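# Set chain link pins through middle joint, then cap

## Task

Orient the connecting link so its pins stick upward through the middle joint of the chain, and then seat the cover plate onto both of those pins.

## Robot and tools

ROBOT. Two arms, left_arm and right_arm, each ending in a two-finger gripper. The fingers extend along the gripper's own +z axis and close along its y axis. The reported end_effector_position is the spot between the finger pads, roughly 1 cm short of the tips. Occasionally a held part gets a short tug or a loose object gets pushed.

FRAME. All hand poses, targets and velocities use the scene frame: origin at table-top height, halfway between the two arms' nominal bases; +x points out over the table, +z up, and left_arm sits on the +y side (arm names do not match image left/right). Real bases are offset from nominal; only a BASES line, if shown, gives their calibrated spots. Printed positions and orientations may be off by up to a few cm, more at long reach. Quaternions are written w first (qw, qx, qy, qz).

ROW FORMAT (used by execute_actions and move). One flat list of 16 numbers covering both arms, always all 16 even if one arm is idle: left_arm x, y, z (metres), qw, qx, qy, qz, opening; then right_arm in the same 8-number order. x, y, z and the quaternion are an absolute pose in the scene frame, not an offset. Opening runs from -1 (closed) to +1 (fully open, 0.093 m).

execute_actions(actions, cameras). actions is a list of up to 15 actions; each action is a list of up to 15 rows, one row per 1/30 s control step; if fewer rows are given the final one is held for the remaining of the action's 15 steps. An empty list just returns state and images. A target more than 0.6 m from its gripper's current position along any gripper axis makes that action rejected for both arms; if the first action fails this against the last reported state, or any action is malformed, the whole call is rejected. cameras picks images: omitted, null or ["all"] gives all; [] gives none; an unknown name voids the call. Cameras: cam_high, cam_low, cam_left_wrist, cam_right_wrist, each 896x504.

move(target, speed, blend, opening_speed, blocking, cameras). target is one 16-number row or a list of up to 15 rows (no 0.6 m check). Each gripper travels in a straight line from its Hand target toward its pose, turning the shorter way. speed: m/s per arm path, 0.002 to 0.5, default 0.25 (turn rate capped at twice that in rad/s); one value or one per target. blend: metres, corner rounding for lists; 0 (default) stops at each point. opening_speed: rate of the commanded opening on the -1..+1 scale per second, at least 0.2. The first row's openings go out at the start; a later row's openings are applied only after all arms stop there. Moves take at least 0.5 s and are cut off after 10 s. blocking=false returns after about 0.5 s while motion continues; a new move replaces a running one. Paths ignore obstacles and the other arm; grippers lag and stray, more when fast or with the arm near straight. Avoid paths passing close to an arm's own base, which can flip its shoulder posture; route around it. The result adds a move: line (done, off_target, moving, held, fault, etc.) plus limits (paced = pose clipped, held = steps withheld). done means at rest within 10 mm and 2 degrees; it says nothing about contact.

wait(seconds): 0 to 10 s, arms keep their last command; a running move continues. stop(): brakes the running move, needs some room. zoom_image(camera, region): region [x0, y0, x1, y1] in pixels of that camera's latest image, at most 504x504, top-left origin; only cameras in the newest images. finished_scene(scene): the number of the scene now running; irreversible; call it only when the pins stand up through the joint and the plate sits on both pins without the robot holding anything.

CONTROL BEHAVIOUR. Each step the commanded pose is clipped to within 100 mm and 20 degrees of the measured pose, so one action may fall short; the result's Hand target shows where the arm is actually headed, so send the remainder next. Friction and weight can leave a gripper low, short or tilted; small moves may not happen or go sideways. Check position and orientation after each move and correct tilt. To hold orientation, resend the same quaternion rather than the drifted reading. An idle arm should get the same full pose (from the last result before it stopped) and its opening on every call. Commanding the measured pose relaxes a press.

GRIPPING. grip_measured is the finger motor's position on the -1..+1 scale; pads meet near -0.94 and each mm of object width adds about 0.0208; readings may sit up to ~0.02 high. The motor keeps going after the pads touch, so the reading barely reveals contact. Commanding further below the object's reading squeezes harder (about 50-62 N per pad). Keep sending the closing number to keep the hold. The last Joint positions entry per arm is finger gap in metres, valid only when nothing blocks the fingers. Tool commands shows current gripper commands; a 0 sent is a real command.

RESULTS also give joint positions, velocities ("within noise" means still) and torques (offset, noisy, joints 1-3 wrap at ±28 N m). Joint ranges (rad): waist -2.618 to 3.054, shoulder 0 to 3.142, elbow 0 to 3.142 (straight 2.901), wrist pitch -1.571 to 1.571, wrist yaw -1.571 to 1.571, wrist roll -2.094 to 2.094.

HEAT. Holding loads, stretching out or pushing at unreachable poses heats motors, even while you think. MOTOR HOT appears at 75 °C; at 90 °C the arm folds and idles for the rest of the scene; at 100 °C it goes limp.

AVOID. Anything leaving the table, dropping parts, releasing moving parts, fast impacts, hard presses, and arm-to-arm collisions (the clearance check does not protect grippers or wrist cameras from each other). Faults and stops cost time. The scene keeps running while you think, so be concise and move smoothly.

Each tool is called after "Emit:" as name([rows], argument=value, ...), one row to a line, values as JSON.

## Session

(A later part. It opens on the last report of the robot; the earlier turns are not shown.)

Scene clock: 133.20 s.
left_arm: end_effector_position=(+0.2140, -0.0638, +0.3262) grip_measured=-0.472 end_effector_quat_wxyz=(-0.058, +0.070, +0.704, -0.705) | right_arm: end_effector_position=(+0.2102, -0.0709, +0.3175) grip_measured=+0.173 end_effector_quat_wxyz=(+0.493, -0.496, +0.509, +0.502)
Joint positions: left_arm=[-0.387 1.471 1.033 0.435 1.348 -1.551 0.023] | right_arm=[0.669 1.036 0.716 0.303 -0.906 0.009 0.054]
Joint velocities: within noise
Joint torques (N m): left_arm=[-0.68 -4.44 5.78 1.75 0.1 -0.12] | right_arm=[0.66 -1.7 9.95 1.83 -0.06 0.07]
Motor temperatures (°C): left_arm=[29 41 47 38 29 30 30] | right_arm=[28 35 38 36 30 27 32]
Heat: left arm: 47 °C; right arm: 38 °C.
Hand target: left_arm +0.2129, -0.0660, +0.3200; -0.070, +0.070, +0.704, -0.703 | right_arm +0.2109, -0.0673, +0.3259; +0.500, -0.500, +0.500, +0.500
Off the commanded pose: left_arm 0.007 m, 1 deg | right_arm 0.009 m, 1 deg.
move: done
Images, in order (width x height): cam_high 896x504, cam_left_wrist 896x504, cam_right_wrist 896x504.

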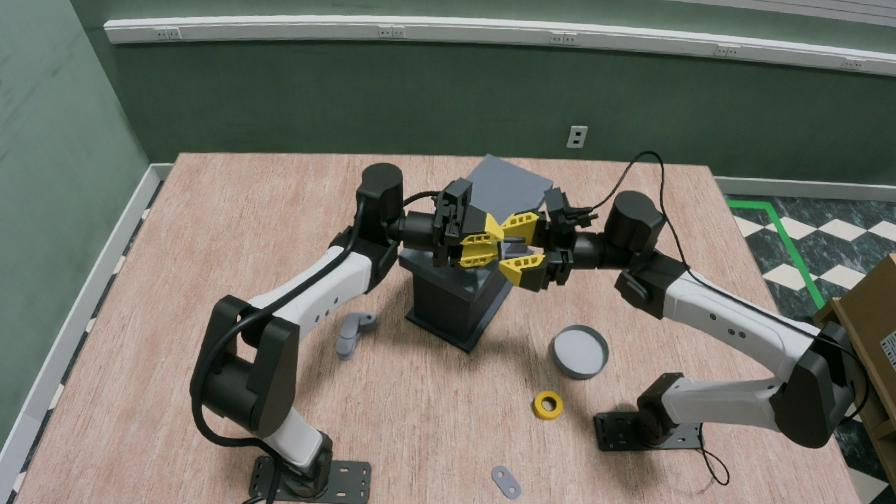

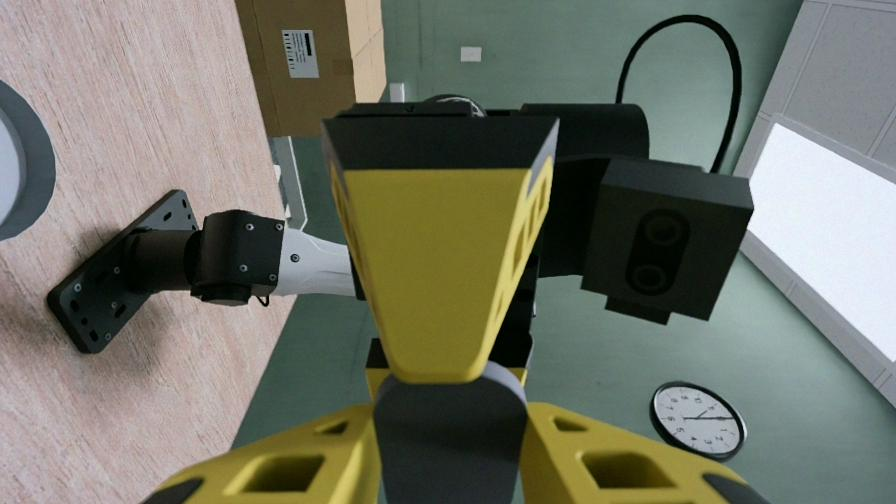

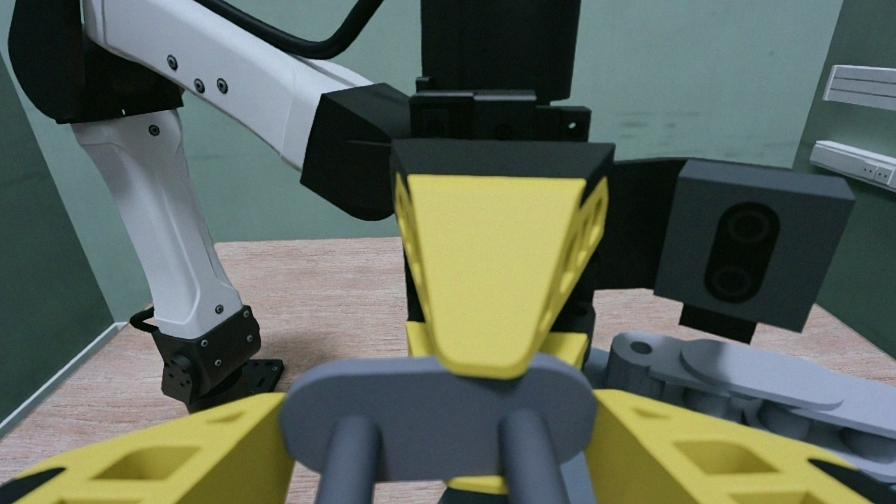

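Emit:
move(target=[0.213,-0.066,0.32,-0.0696,0.0696,0.7037,-0.7037,-0.1,0.211,-0.067,0.326,0.5,-0.5,0.5,0.5,0.15], speed=0.06, opening_speed=0.3, cameras=["cam_right_wrist"])

Emit:
move(target=[0.213,-0.0,0.32,-0.0696,0.0696,0.7037,-0.7037,-0.1,0.211,-0.067,0.326,0.5,-0.5,0.5,0.5,0.15], speed=0.08)

Emit:
zoom_image(camera="cam_high", region=[450, 190, 570, 300])

Scene clock: 136.37 s.
left_arm: end_effector_position=(+0.2139, -0.0638, +0.3277) grip_measured=-0.102 end_effector_quat_wxyz=(-0.054, +0.074, +0.702, -0.706) | right_arm: end_effector_position=(+0.2102, -0.0709, +0.3175) grip_measured=+0.173 end_effector_quat_wxyz=(+0.493, -0.496, +0.509, +0.502)
Joint positions: left_arm=[-0.387 1.471 1.033 0.449 1.348 -1.553 0.04] | right_arm=[0.669 1.036 0.716 0.303 -0.906 0.009 0.054]
Joint velocities: within noise
Joint torques (N m): left_arm=[-0.68 -4.42 5.72 1.66 0.08 -0.11] | right_arm=[0.66 -1.69 9.95 1.82 -0.06 0.08]
Motor temperatures (°C): left_arm=[29 41 47 38 29 30 30] | right_arm=[28 35 39 37 30 27 32]
Heat: left arm: 47 °C; right arm: 39 °C.
Hand target: left_arm +0.2129, -0.0660, +0.3200; -0.070, +0.070, +0.704, -0.703 | right_arm +0.2109, -0.0673, +0.3259; +0.500, -0.500, +0.500, +0.500
Off the commanded pose: left_arm 0.008 m, 2 deg | right_arm 0.009 m, 1 deg.
move: done
Images, in order (width x height): cam_right_wrist 896x504.

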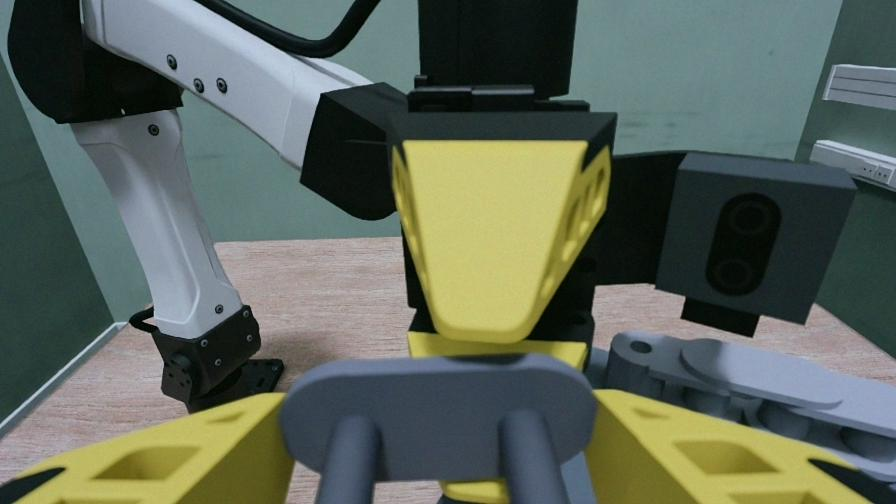

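Scene clock: 137.87 s.
left_arm: end_effector_position=(+0.2194, -0.0026, +0.3178) grip_measured=-0.102 end_effector_quat_wxyz=(-0.065, +0.067, +0.704, -0.704) | right_arm: end_effector_position=(+0.2102, -0.0709, +0.3175) grip_measured=+0.173 end_effector_quat_wxyz=(+0.493, -0.496, +0.509, +0.502)
Joint positions: left_arm=[-0.192 1.43 0.966 0.449 1.55 -1.553 0.04] | right_arm=[0.669 1.036 0.716 0.303 -0.906 0.009 0.054]
Joint velocities: within noise
Joint torques (N m): left_arm=[0.09 -7.23 5.6 1.35 0.19 -0.06] | right_arm=[0.69 -1.72 9.95 1.82 -0.06 0.08]
Motor temperatures (°C): left_arm=[29 41 47 38 29 30 30] | right_arm=[28 35 39 37 30 27 32]
Heat: left arm: 47 °C; right arm: 39 °C.
Hand target: left_arm +0.2131, -0.0002, +0.3200; -0.070, +0.070, +0.704, -0.704 | right_arm +0.2109, -0.0673, +0.3259; +0.500, -0.500, +0.500, +0.500
Off the commanded pose: left_arm 0.007 m, 1 deg | right_arm 0.009 m, 1 deg.
move: done

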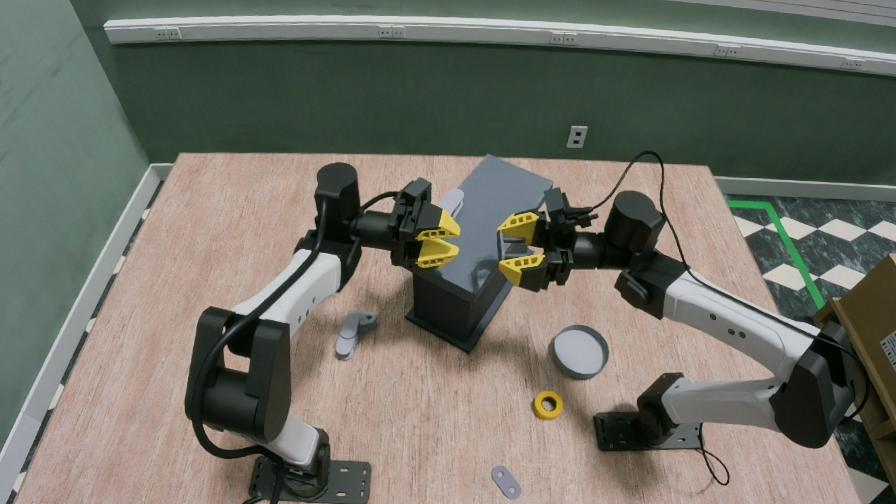

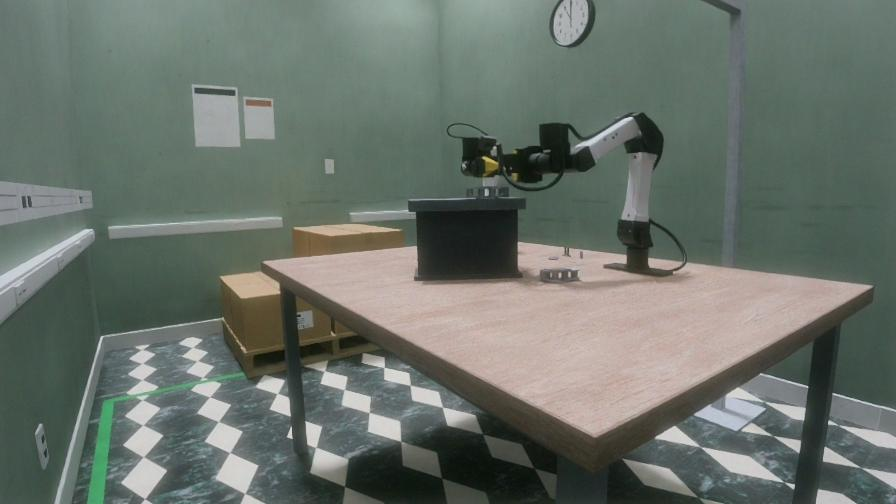

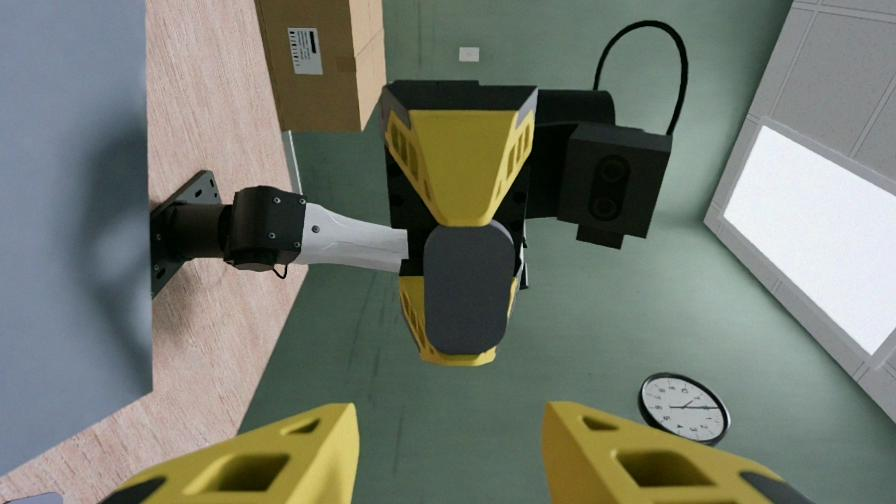

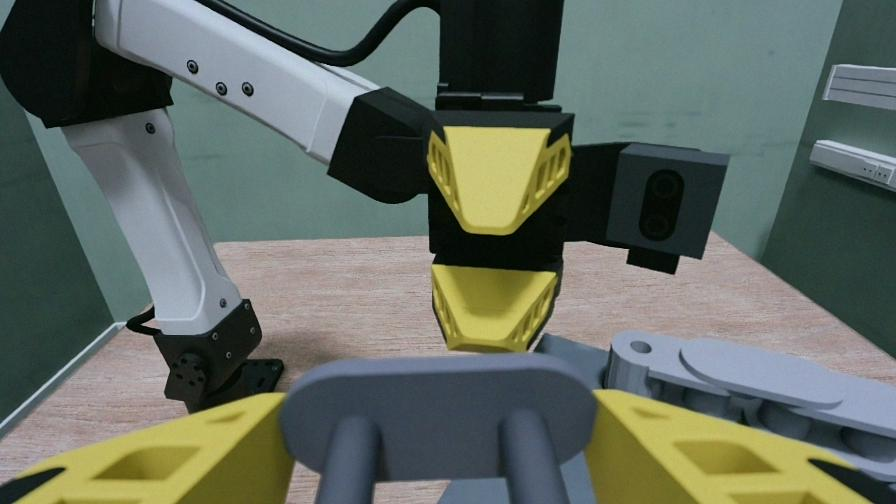

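Scaled by 4.200 from the camera's 896x504 image, which has a finer 1280x720 frame.

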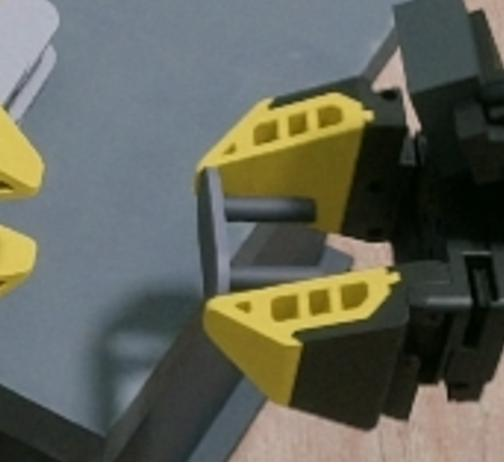

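Emit:
move([
  [0.19,0.09,0.31,0.005,-0.308,0.848,-0.43,0.1,0.30,-0.16,0.31,0.6124,-0.3536,0.6124,0.3536,0.15],
  [0.23,0.19,0.22,0.12,0.0854,0.9885,-0.0168,0.1,0.27,-0.20,0.27,0.3536,-0.3536,0.8536,0.1464,0.15],
  [0.23,0.185,0.15,0.12,0.0854,0.9885,-0.0168,0.1,0.16,-0.12,0.22,0.0,-0.342,0.94,0.0,0.15],
  [0.225,0.182,0.12,0.12,0.0854,0.9885,-0.0168,0.1,0.09,0.0,0.20,0.0,0.0,1.0,0.0,0.15],
], speed=0.25, blend=[0.02,0.02,0.02,0])

Scene clock: 150.70 s.
left_arm: end_effector_position=(+0.2246, +0.1815, +0.1175) grip_measured=+0.098 end_effector_quat_wxyz=(+0.108, +0.090, +0.990, -0.022) | right_arm: end_effector_position=(+0.0918, -0.0052, +0.1993) grip_measured=+0.173 end_effector_quat_wxyz=(+0.009, -0.003, +0.999, +0.035)
Joint positions: left_arm=[-0.125 1.377 1.063 -1.038 0.032 0.035 0.05] | right_arm=[1.449 1.918 1.999 -1.579 0.008 1.434 0.054]
Joint velocities: within noise
Joint torques (N m): left_arm=[-0.68 -6.08 5.18 0.8 -0.12 -0.2] | right_arm=[0.21 -8.46 8.24 0.46 -0.1 0.3]
Motor temperatures (°C): left_arm=[29 41 47 38 29 30 29] | right_arm=[28 35 40 37 29 27 33]
Heat: left arm: 47 °C; right arm: 40 °C.
Hand target: left_arm +0.2250, +0.1819, +0.1200; +0.120, +0.086, +0.989, -0.017 | right_arm +0.0900, -0.0002, +0.1995; +0.005, +0.000, +0.999, +0.037
Off the commanded pose: left_arm 0.003 m, 2 deg | right_arm 0.006 m, 4 deg.
joint sent to its limit (right arm) — joint 4 (wrist pitch), lower limit. The joint targets are off in orientation, not in position.
move: off_target (right_arm)

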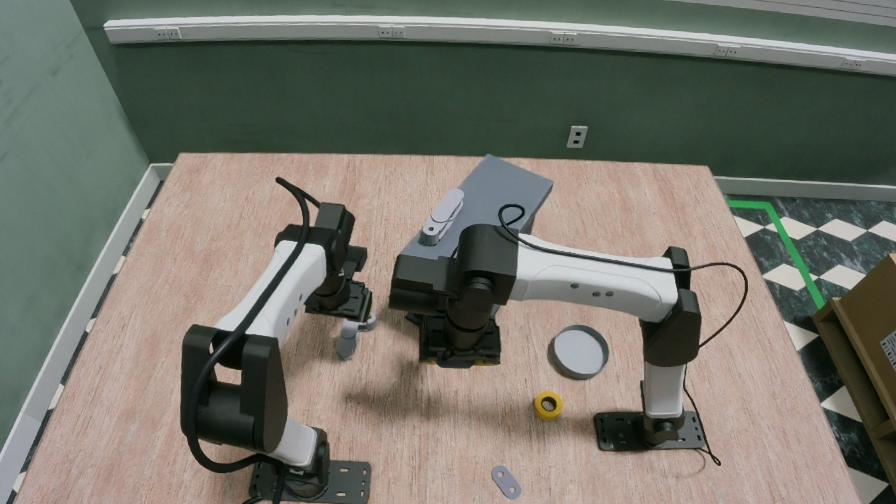

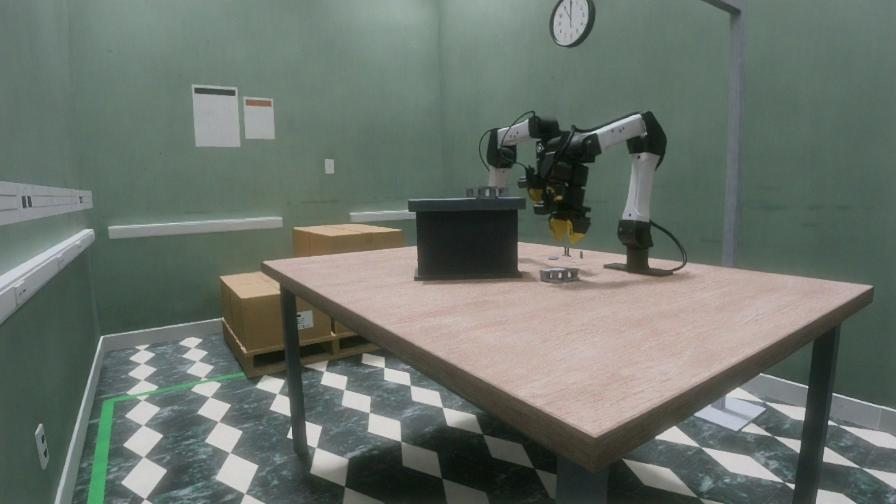

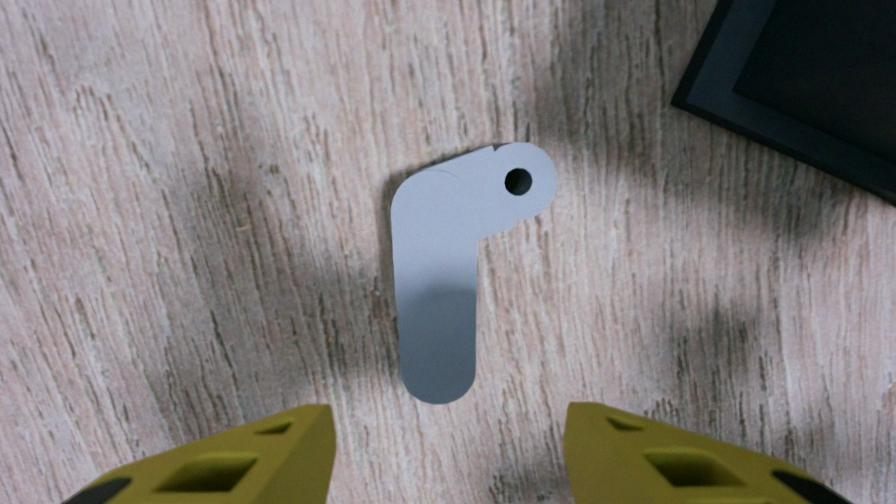

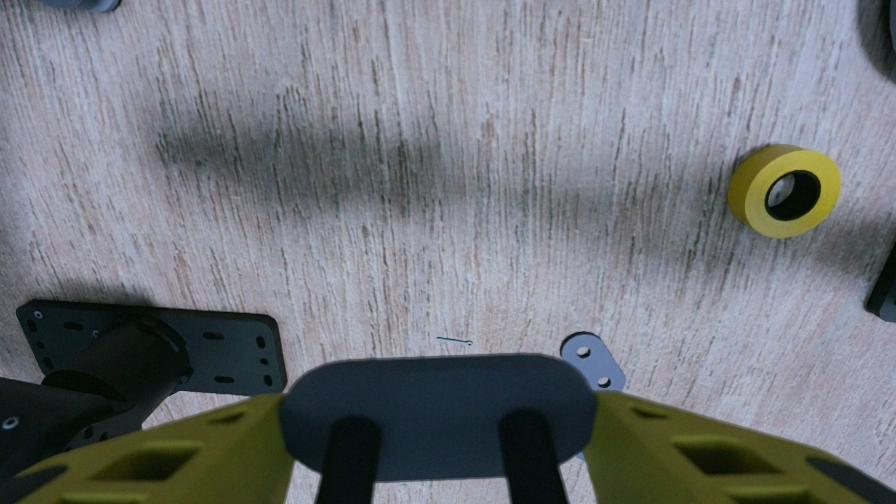

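Emit:
move(target=[0.225,0.182,0.12,0.12,0.0854,0.9885,-0.0168,0.1,0.09,0.0,0.05,0.0,0.0,1.0,0.0,0.15], speed=0.15, cameras=["cam_low","cam_right_wrist"])

Emit:
zoom_image(camera="cam_low", region=[500, 220, 580, 280])

Scene clock: 153.13 s.
left_arm: end_effector_position=(+0.2247, +0.1816, +0.1175) grip_measured=+0.098 end_effector_quat_wxyz=(+0.109, +0.090, +0.990, -0.021) | right_arm: end_effector_position=(+0.0924, -0.0002, +0.0564) grip_measured=+0.173 end_effector_quat_wxyz=(+0.004, -0.003, +1.000, +0.005)
Joint positions: left_arm=[-0.125 1.377 1.063 -1.037 0.031 0.035 0.05] | right_arm=[1.449 1.975 1.505 -1.091 0.008 1.435 0.054]
Joint velocities: within noise
Joint torques (N m): left_arm=[-0.66 -6.09 5.16 0.84 -0.12 -0.2] | right_arm=[0.2 -9.52 5.72 0.46 -0.1 0.25]
Motor temperatures (°C): left_arm=[29 41 47 38 29 30 29] | right_arm=[28 36 40 36 29 27 33]
Heat: left arm: 47 °C; right arm: 40 °C.
Hand target: left_arm +0.2250, +0.1820, +0.1200; +0.120, +0.086, +0.989, -0.017 | right_arm +0.0900, -0.0001, +0.0501; +0.000, +0.000, +1.000, +0.000
Off the commanded pose: left_arm 0.003 m, 2 deg | right_arm 0.007 m, 1 deg.
move: done
Images, in order (width x height): cam_low 896x504, cam_right_wrist 896x504.

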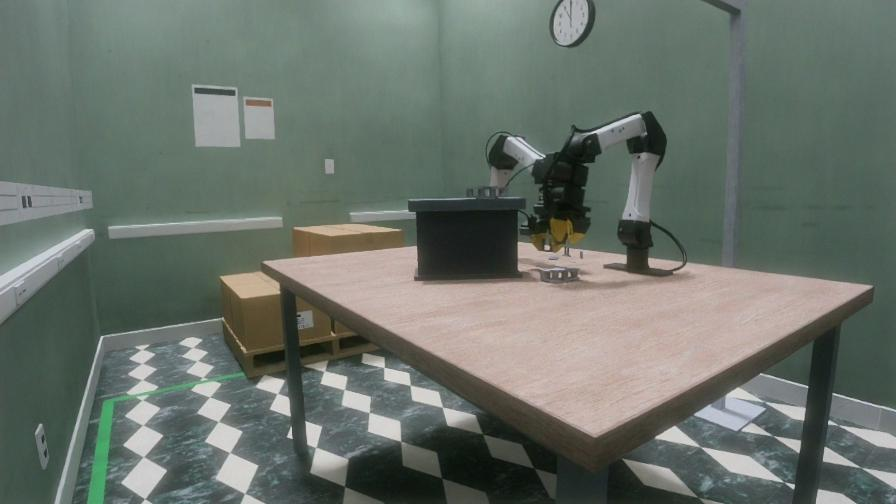

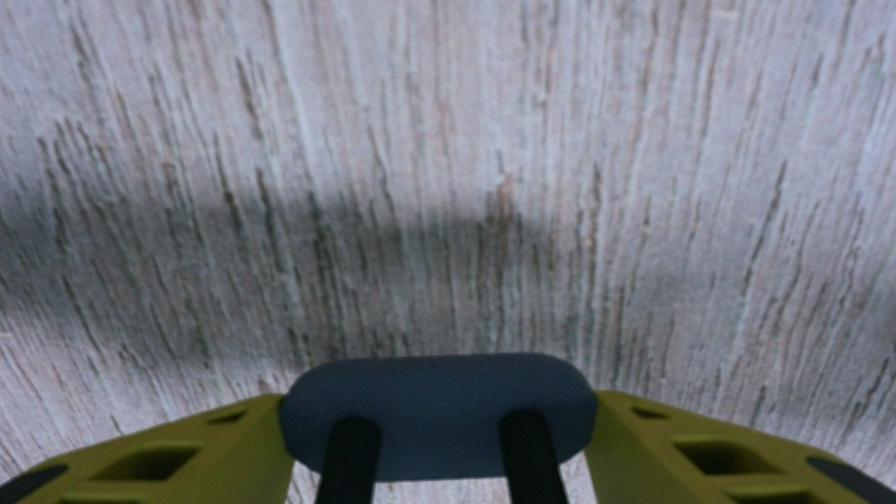

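Scaled by 6.300 from the camera's 896x504 image, which has a finer 1280x720 frame.

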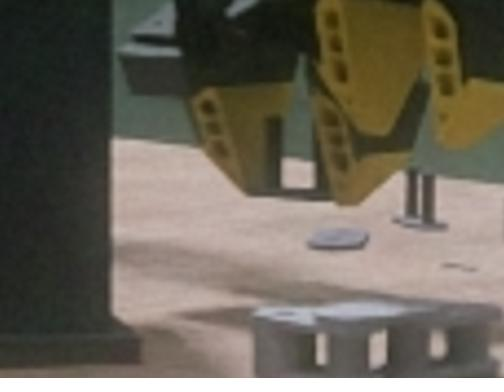

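Emit:
move(target=[0.225,0.182,0.12,0.12,0.0854,0.9885,-0.0168,0.1,0.088,0.0,0.010,0.0,0.0,1.0,0.0,0.15], speed=0.06, cameras=["cam_low","cam_right_wrist"])

Emit:
zoom_image(camera="cam_low", region=[500, 220, 580, 280])

Scene clock: 155.73 s.
left_arm: end_effector_position=(+0.2247, +0.1816, +0.1175) grip_measured=+0.098 end_effector_quat_wxyz=(+0.109, +0.090, +0.990, -0.021) | right_arm: end_effector_position=(+0.0927, +0.0017, +0.0190) grip_measured=+0.173 end_effector_quat_wxyz=(+0.005, +0.000, +1.000, +0.009)
Joint positions: left_arm=[-0.125 1.377 1.063 -1.037 0.031 0.035 0.05] | right_arm=[1.449 2.017 1.41 -0.946 0.008 1.44 0.054]
Joint velocities: within noise
Joint torques (N m): left_arm=[-0.68 -6.06 5.18 0.84 -0.12 -0.2] | right_arm=[0.61 -9.22 5.26 0.44 -0.1 0.26]
Motor temperatures (°C): left_arm=[29 41 46 37 29 30 29] | right_arm=[28 36 40 36 29 27 33]
Heat: left arm: 46 °C; right arm: 40 °C.
Hand target: left_arm +0.2250, +0.1820, +0.1200; +0.120, +0.086, +0.989, -0.017 | right_arm +0.0881, -0.0002, +0.0102; +0.000, +0.000, +1.000, +0.000
Off the commanded pose: left_arm 0.003 m, 2 deg | right_arm 0.010 m, 1 deg.
move: done
Images, in order (width x height): cam_low 896x504, cam_right_wrist 896x504.

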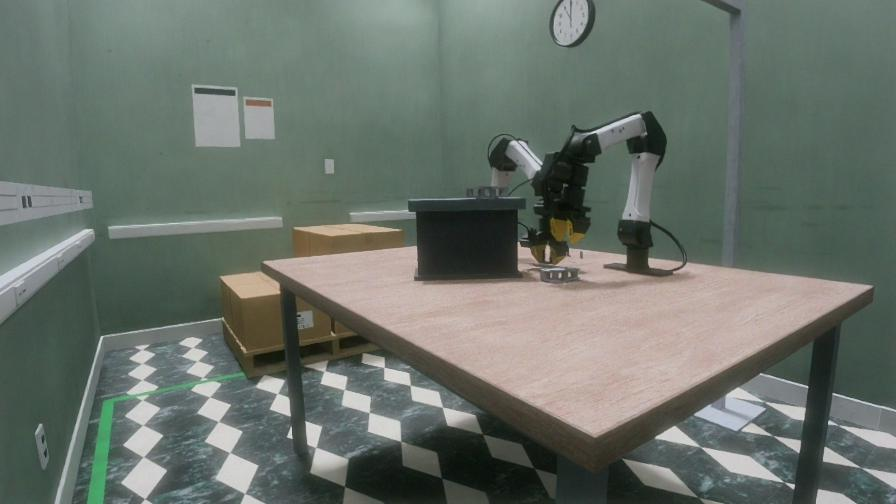

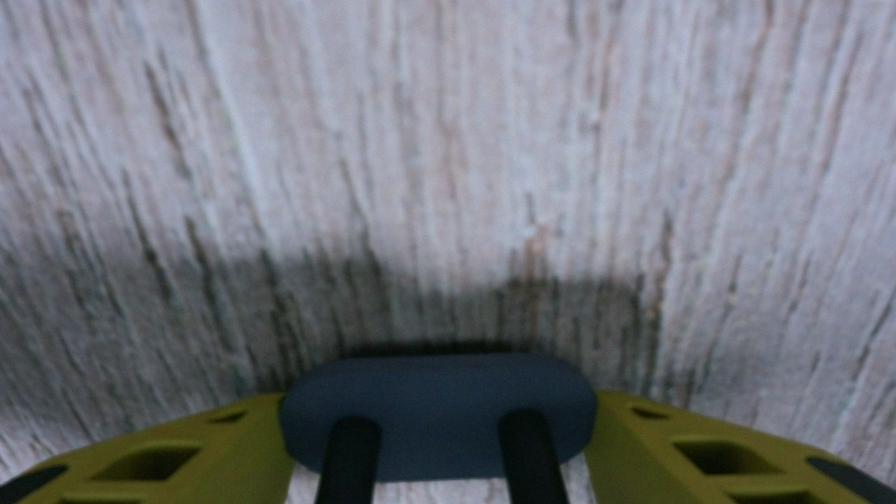

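Scaled by 6.300 from the camera's 896x504 image, which has a finer 1280x720 frame.

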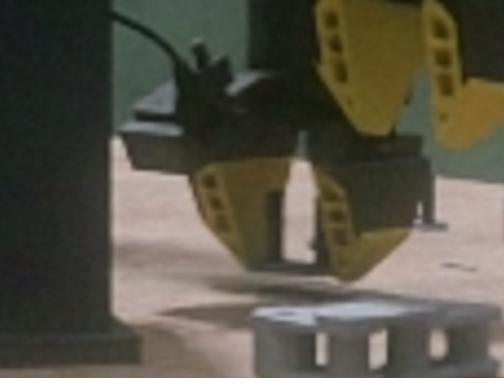

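Emit:
move(target=[0.225,0.182,0.12,0.12,0.0854,0.9885,-0.0168,0.1,0.088,0.0,0.000,0.0,0.0,1.0,0.0,0.15], speed=0.04, cameras=["cam_low","cam_right_wrist"])

Emit:
zoom_image(camera="cam_low", region=[500, 220, 580, 280])

Scene clock: 156.73 s.
left_arm: end_effector_position=(+0.2247, +0.1816, +0.1175) grip_measured=+0.098 end_effector_quat_wxyz=(+0.109, +0.090, +0.990, -0.021) | right_arm: end_effector_position=(+0.0926, +0.0013, +0.0110) grip_measured=+0.173 end_effector_quat_wxyz=(+0.005, +0.000, +1.000, +0.008)
Joint positions: left_arm=[-0.125 1.377 1.063 -1.037 0.031 0.035 0.05] | right_arm=[1.449 2.028 1.392 -0.919 0.008 1.44 0.054]
Joint velocities: within noise
Joint torques (N m): left_arm=[-0.68 -6.06 5.16 0.84 -0.12 -0.2] | right_arm=[0.59 -8.9 4.93 0.55 -0.1 0.26]
Motor temperatures (°C): left_arm=[29 41 46 37 29 30 29] | right_arm=[28 36 40 36 29 27 33]
Heat: left arm: 46 °C; right arm: 40 °C.
Hand target: left_arm +0.2250, +0.1820, +0.1200; +0.120, +0.086, +0.989, -0.017 | right_arm +0.0881, -0.0003, +0.0003; +0.000, +0.000, +1.000, +0.000
Off the commanded pose: left_arm 0.003 m, 2 deg | right_arm 0.012 m, 1 deg.
move: off_target (right_arm)
Images, in order (width x height): cam_low 896x504, cam_right_wrist 896x504.

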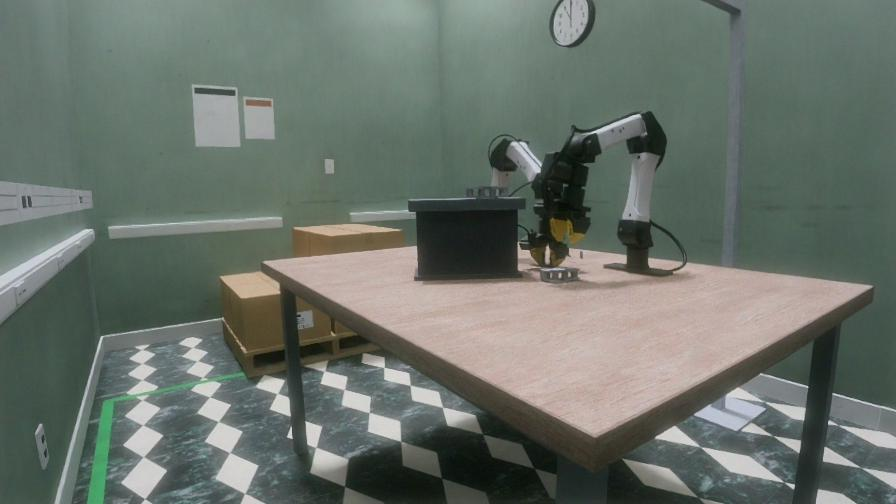

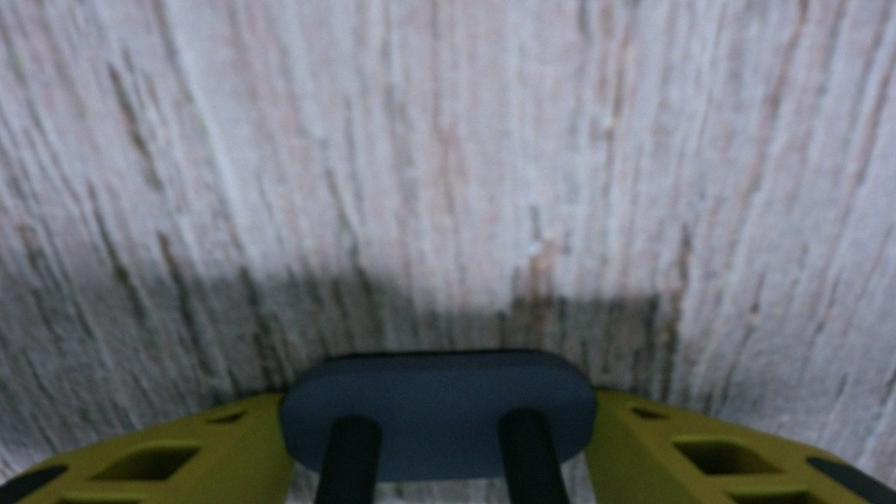

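Scaled by 6.300 from the camera's 896x504 image, which has a finer 1280x720 frame.

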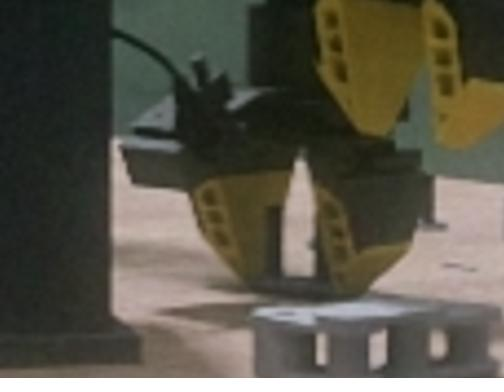

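Emit:
move(target=[0.225,0.182,0.12,0.12,0.0854,0.9885,-0.0168,0.1,0.088,0.0,-0.004,0.0,0.0,1.0,0.0,0.15], speed=0.03, cameras=["cam_right_wrist"])

Scene clock: 157.73 s.
left_arm: end_effector_position=(+0.2247, +0.1816, +0.1175) grip_measured=+0.098 end_effector_quat_wxyz=(+0.109, +0.090, +0.990, -0.021) | right_arm: end_effector_position=(+0.0926, +0.0012, +0.0107) grip_measured=+0.173 end_effector_quat_wxyz=(+0.005, +0.000, +1.000, +0.008)
Joint positions: left_arm=[-0.125 1.377 1.063 -1.037 0.031 0.035 0.05] | right_arm=[1.449 2.028 1.391 -0.918 0.008 1.44 0.054]
Joint velocities: within noise
Joint torques (N m): left_arm=[-0.69 -6.08 5.16 0.85 -0.12 -0.19] | right_arm=[0.58 -8.35 4.33 0.67 -0.1 0.25]
Motor temperatures (°C): left_arm=[29 41 46 37 29 30 29] | right_arm=[28 36 40 36 29 27 33]
Heat: left arm: 46 °C; right arm: 40 °C.
Hand target: left_arm +0.2250, +0.1820, +0.1200; +0.120, +0.086, +0.989, -0.017 | right_arm +0.0881, -0.0005, -0.0035; +0.000, +0.000, +1.000, +0.000
Off the commanded pose: left_arm 0.003 m, 2 deg | right_arm 0.015 m, 1 deg.
move: off_target (right_arm)
Images, in order (width x height): cam_right_wrist 896x504.

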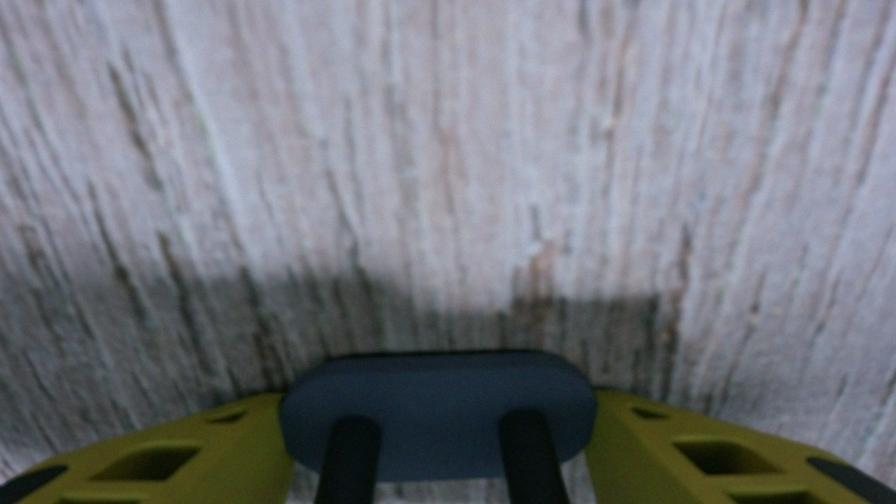

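Emit:
move(target=[0.225,0.182,0.12,0.12,0.0854,0.9885,-0.0168,0.1,0.088,0.0,0.001,0.0,0.0,1.0,0.0,0.7], speed=0.03, opening_speed=0.4, cameras=["cam_right_wrist"])

Emit:
move(target=[0.225,0.182,0.12,0.12,0.0854,0.9885,-0.0168,0.1,0.085,0.0,0.12,0.0,0.0,1.0,0.0,0.7], speed=0.1)

Emit:
zoom_image(camera="cam_low", region=[500, 220, 580, 280])

Scene clock: 159.80 s.
left_arm: end_effector_position=(+0.2247, +0.1816, +0.1175) grip_measured=+0.098 end_effector_quat_wxyz=(+0.109, +0.090, +0.990, -0.021) | right_arm: end_effector_position=(+0.0929, +0.0093, +0.0117) grip_measured=+0.697 end_effector_quat_wxyz=(+0.005, +0.000, +1.000, +0.024)
Joint positions: left_arm=[-0.125 1.377 1.063 -1.037 0.031 0.035 0.05] | right_arm=[1.449 2.028 1.394 -0.889 0.003 1.441 0.079]
Joint velocities: within noise
Joint torques (N m): left_arm=[-0.69 -6.06 5.18 0.84 -0.12 -0.19] | right_arm=[0.58 -9.1 5.09 0.32 -0.06 0.23]
Motor temperatures (°C): left_arm=[29 41 46 37 29 30 29] | right_arm=[28 36 39 35 29 27 33]
Heat: left arm: 46 °C; right arm: 39 °C.
Hand target: left_arm +0.2250, +0.1820, +0.1200; +0.120, +0.086, +0.989, -0.017 | right_arm +0.0882, -0.0001, +0.0014; +0.000, +0.000, +1.000, +0.000
Off the commanded pose: left_arm 0.003 m, 2 deg | right_arm 0.015 m, 3 deg.
move: off_target (right_arm)
Images, in order (width x height): cam_right_wrist 896x504.

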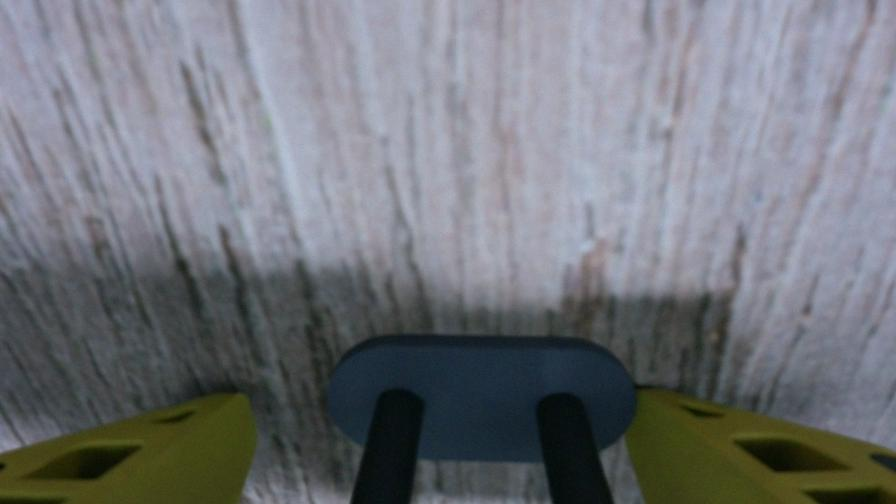

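Scene clock: 161.73 s.
left_arm: end_effector_position=(+0.2247, +0.1816, +0.1175) grip_measured=+0.098 end_effector_quat_wxyz=(+0.109, +0.090, +0.990, -0.021) | right_arm: end_effector_position=(+0.0891, -0.0033, +0.1039) grip_measured=+0.698 end_effector_quat_wxyz=(-0.001, +0.001, +1.000, -0.020)
Joint positions: left_arm=[-0.125 1.377 1.063 -1.037 0.031 0.035 0.05] | right_arm=[1.455 1.984 1.708 -1.335 0.003 1.448 0.079]
Joint velocities: within noise
Joint torques (N m): left_arm=[-0.68 -6.09 5.18 0.84 -0.12 -0.19] | right_arm=[0.76 -14.13 7.95 0.16 -0.06 0.25]
Motor temperatures (°C): left_arm=[29 41 46 37 29 30 29] | right_arm=[28 37 40 35 29 27 33]
Heat: left arm: 46 °C; right arm: 40 °C.
Hand target: left_arm +0.2250, +0.1820, +0.1200; +0.120, +0.086, +0.989, -0.017 | right_arm +0.0850, -0.0004, +0.1197; +0.000, +0.000, +1.000, +0.000
Off the commanded pose: left_arm 0.003 m, 1 deg | right_arm 0.017 m, 2 deg.
move: off_target (right_arm)

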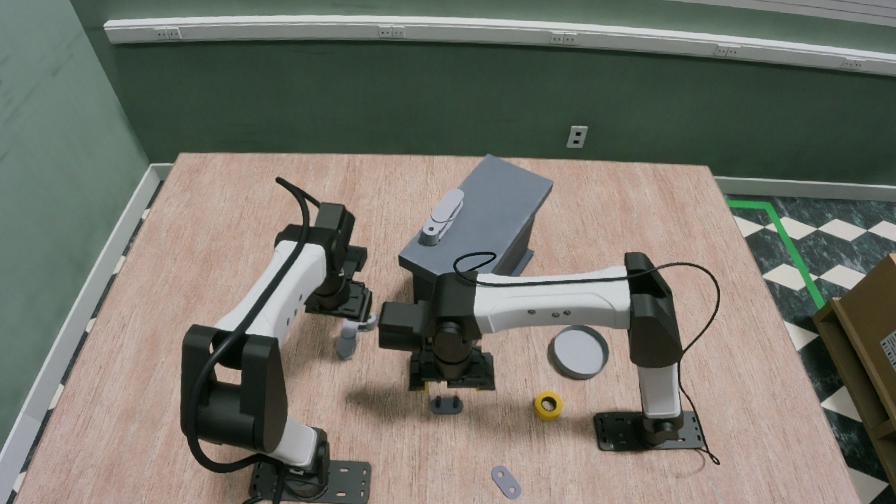

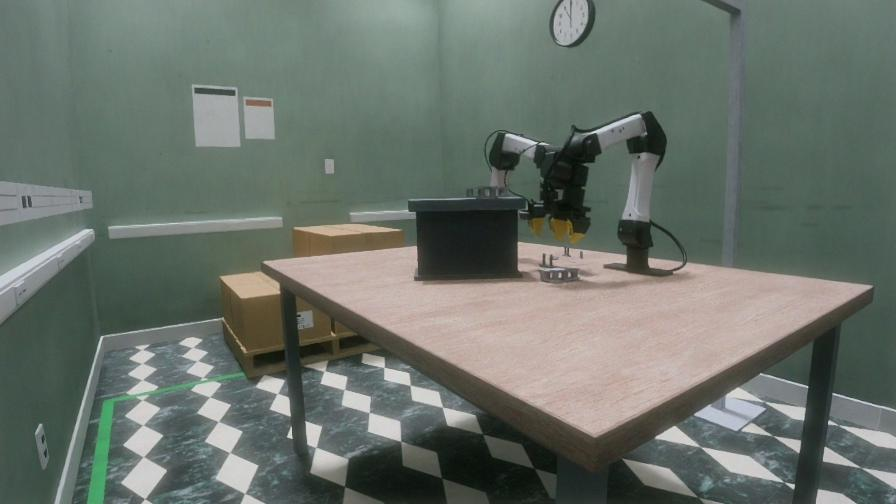

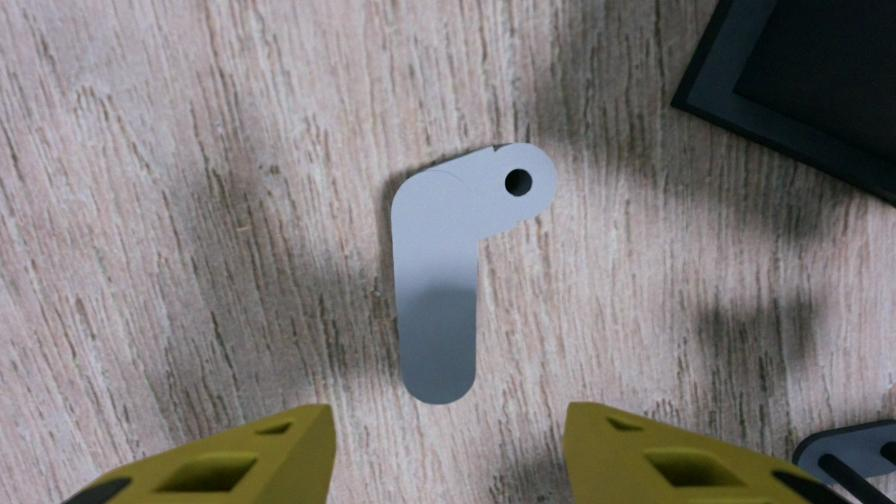

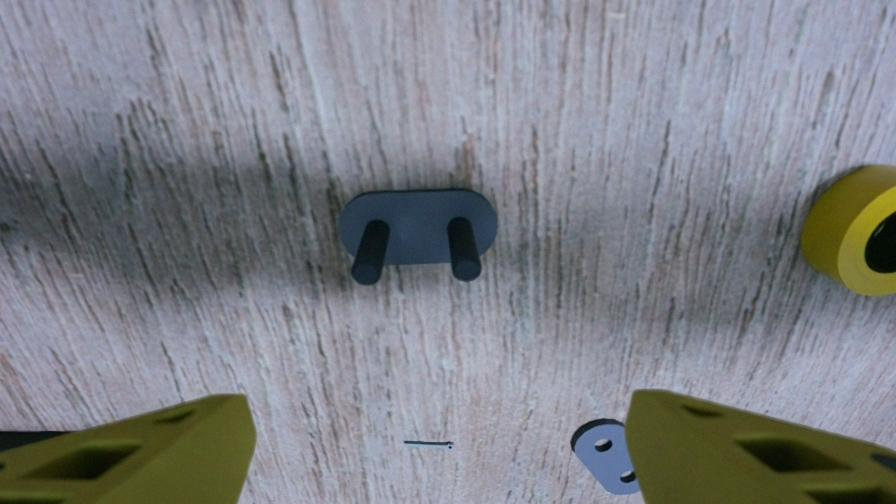

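Scaled by 6.300 from the camera's 896x504 image, which has a finer 1280x720 frame.

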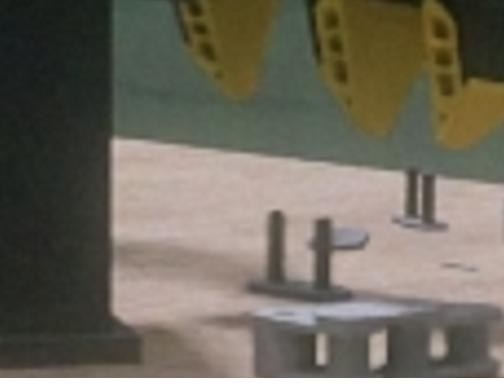

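Emit:
move([
  [0.247,0.182,0.06,0.19,0.0854,0.9776,-0.0168,0.1,0.12,-0.1,0.2,0.0,-0.173,0.985,0.0,0.7],
  [0.249,0.182,0.017,0.19,0.0854,0.9776,-0.0168,0.1,0.15,-0.2,0.2,0.0,-0.342,0.94,0.0,0.7],
], speed=0.12, cameras=["cam_high","cam_left_wrist"])

Scene clock: 166.77 s.
left_arm: end_effector_position=(+0.2498, +0.1790, +0.0225) grip_measured=+0.098 end_effector_quat_wxyz=(+0.194, +0.089, +0.977, -0.023) | right_arm: end_effector_position=(+0.1509, -0.1945, +0.2001) grip_measured=+0.698 end_effector_quat_wxyz=(+0.019, -0.341, +0.940, +0.017)
Joint positions: left_arm=[-0.125 1.455 0.677 -0.4 0.026 0.035 0.05] | right_arm=[1.021 1.308 1.365 -1.577 -0.004 0.318 0.079]
Joint velocities: within noise
Joint torques (N m): left_arm=[0.03 -3.23 4.86 1.2 -0.12 -0.08] | right_arm=[-0.59 -5.31 5 0.47 -0.04 0.05]
Motor temperatures (°C): left_arm=[29 41 46 37 29 30 29] | right_arm=[28 38 39 34 29 27 33]
Heat: left arm: 46 °C; right arm: 39 °C.
Hand target: left_arm +0.2489, +0.1820, +0.0172; +0.190, +0.086, +0.978, -0.017 | right_arm +0.1501, -0.1997, +0.1992; +0.018, -0.342, +0.940, +0.014
Off the commanded pose: left_arm 0.006 m, 1 deg | right_arm 0.006 m, 3 deg.
joint sent to its limit (right arm) — joint 4 (wrist pitch), lower limit. The joint targets are off in orientation, not in position.
move: off_target (right_arm)
Images, in order (width x height): cam_high 896x504, cam_left_wrist 896x504.

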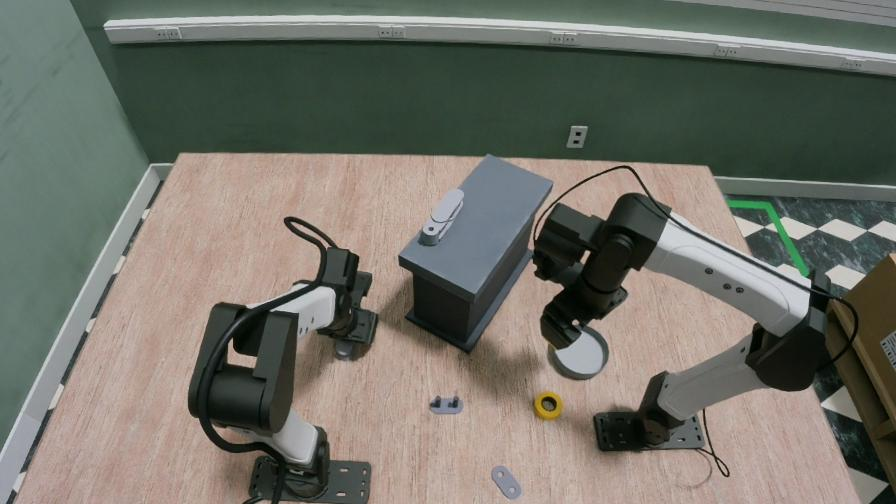

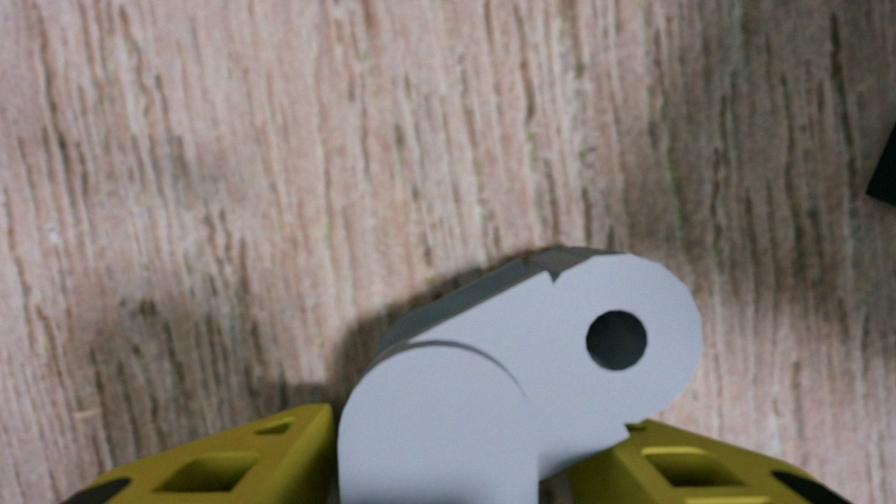

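Emit:
move([
  [0.236,0.183,0.045,0.175,0.0854,0.98,-0.0168,0.1,0.15,-0.2,0.2,0.0,-0.342,0.94,0.0,0.7],
  [0.237,0.183,0.013,0.175,0.0854,0.98,-0.0168,0.1,0.15,-0.2,0.2,0.0,-0.342,0.94,0.0,0.7],
], speed=0.1, cameras=["cam_left_wrist"])

Scene clock: 168.83 s.
left_arm: end_effector_position=(+0.2377, +0.1807, +0.0182) grip_measured=+0.098 end_effector_quat_wxyz=(+0.179, +0.089, +0.979, -0.022) | right_arm: end_effector_position=(+0.1509, -0.1945, +0.2001) grip_measured=+0.698 end_effector_quat_wxyz=(+0.019, -0.341, +0.940, +0.017)
Joint positions: left_arm=[-0.125 1.437 0.653 -0.425 0.026 0.035 0.05] | right_arm=[1.021 1.308 1.365 -1.577 -0.004 0.317 0.079]
Joint velocities: within noise
Joint torques (N m): left_arm=[-0.1 -2.97 4.9 1.1 -0.11 -0.11] | right_arm=[-0.59 -5.29 4.98 0.47 -0.04 0.08]
Motor temperatures (°C): left_arm=[29 41 46 37 29 30 29] | right_arm=[28 38 39 34 29 27 32]
Heat: left arm: 46 °C; right arm: 39 °C.
Hand target: left_arm +0.2368, +0.1830, +0.0131; +0.175, +0.086, +0.981, -0.017 | right_arm +0.1501, -0.1997, +0.1992; +0.018, -0.342, +0.940, +0.014
Off the commanded pose: left_arm 0.006 m, 1 deg | right_arm 0.006 m, 3 deg.
joint sent to its limit (right arm) — joint 4 (wrist pitch), lower limit. The joint targets are off in orientation, not in position.
move: off_target (right_arm)
Images, in order (width x height): cam_left_wrist 896x504.

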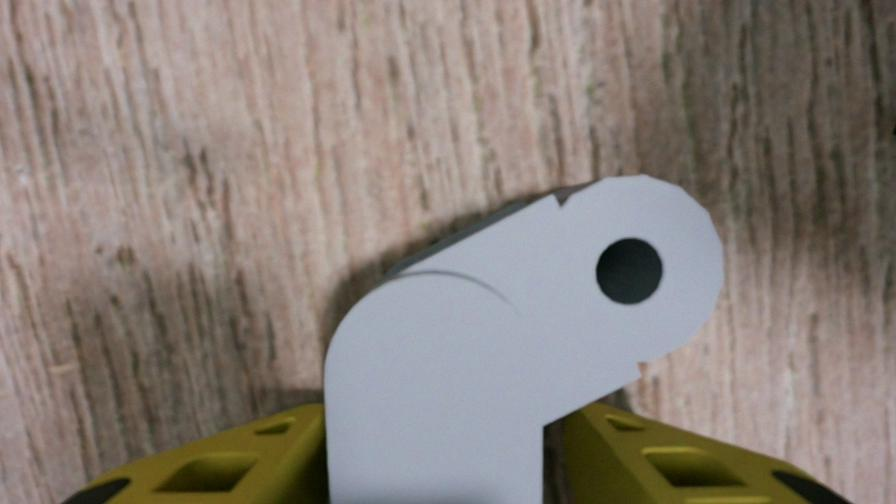

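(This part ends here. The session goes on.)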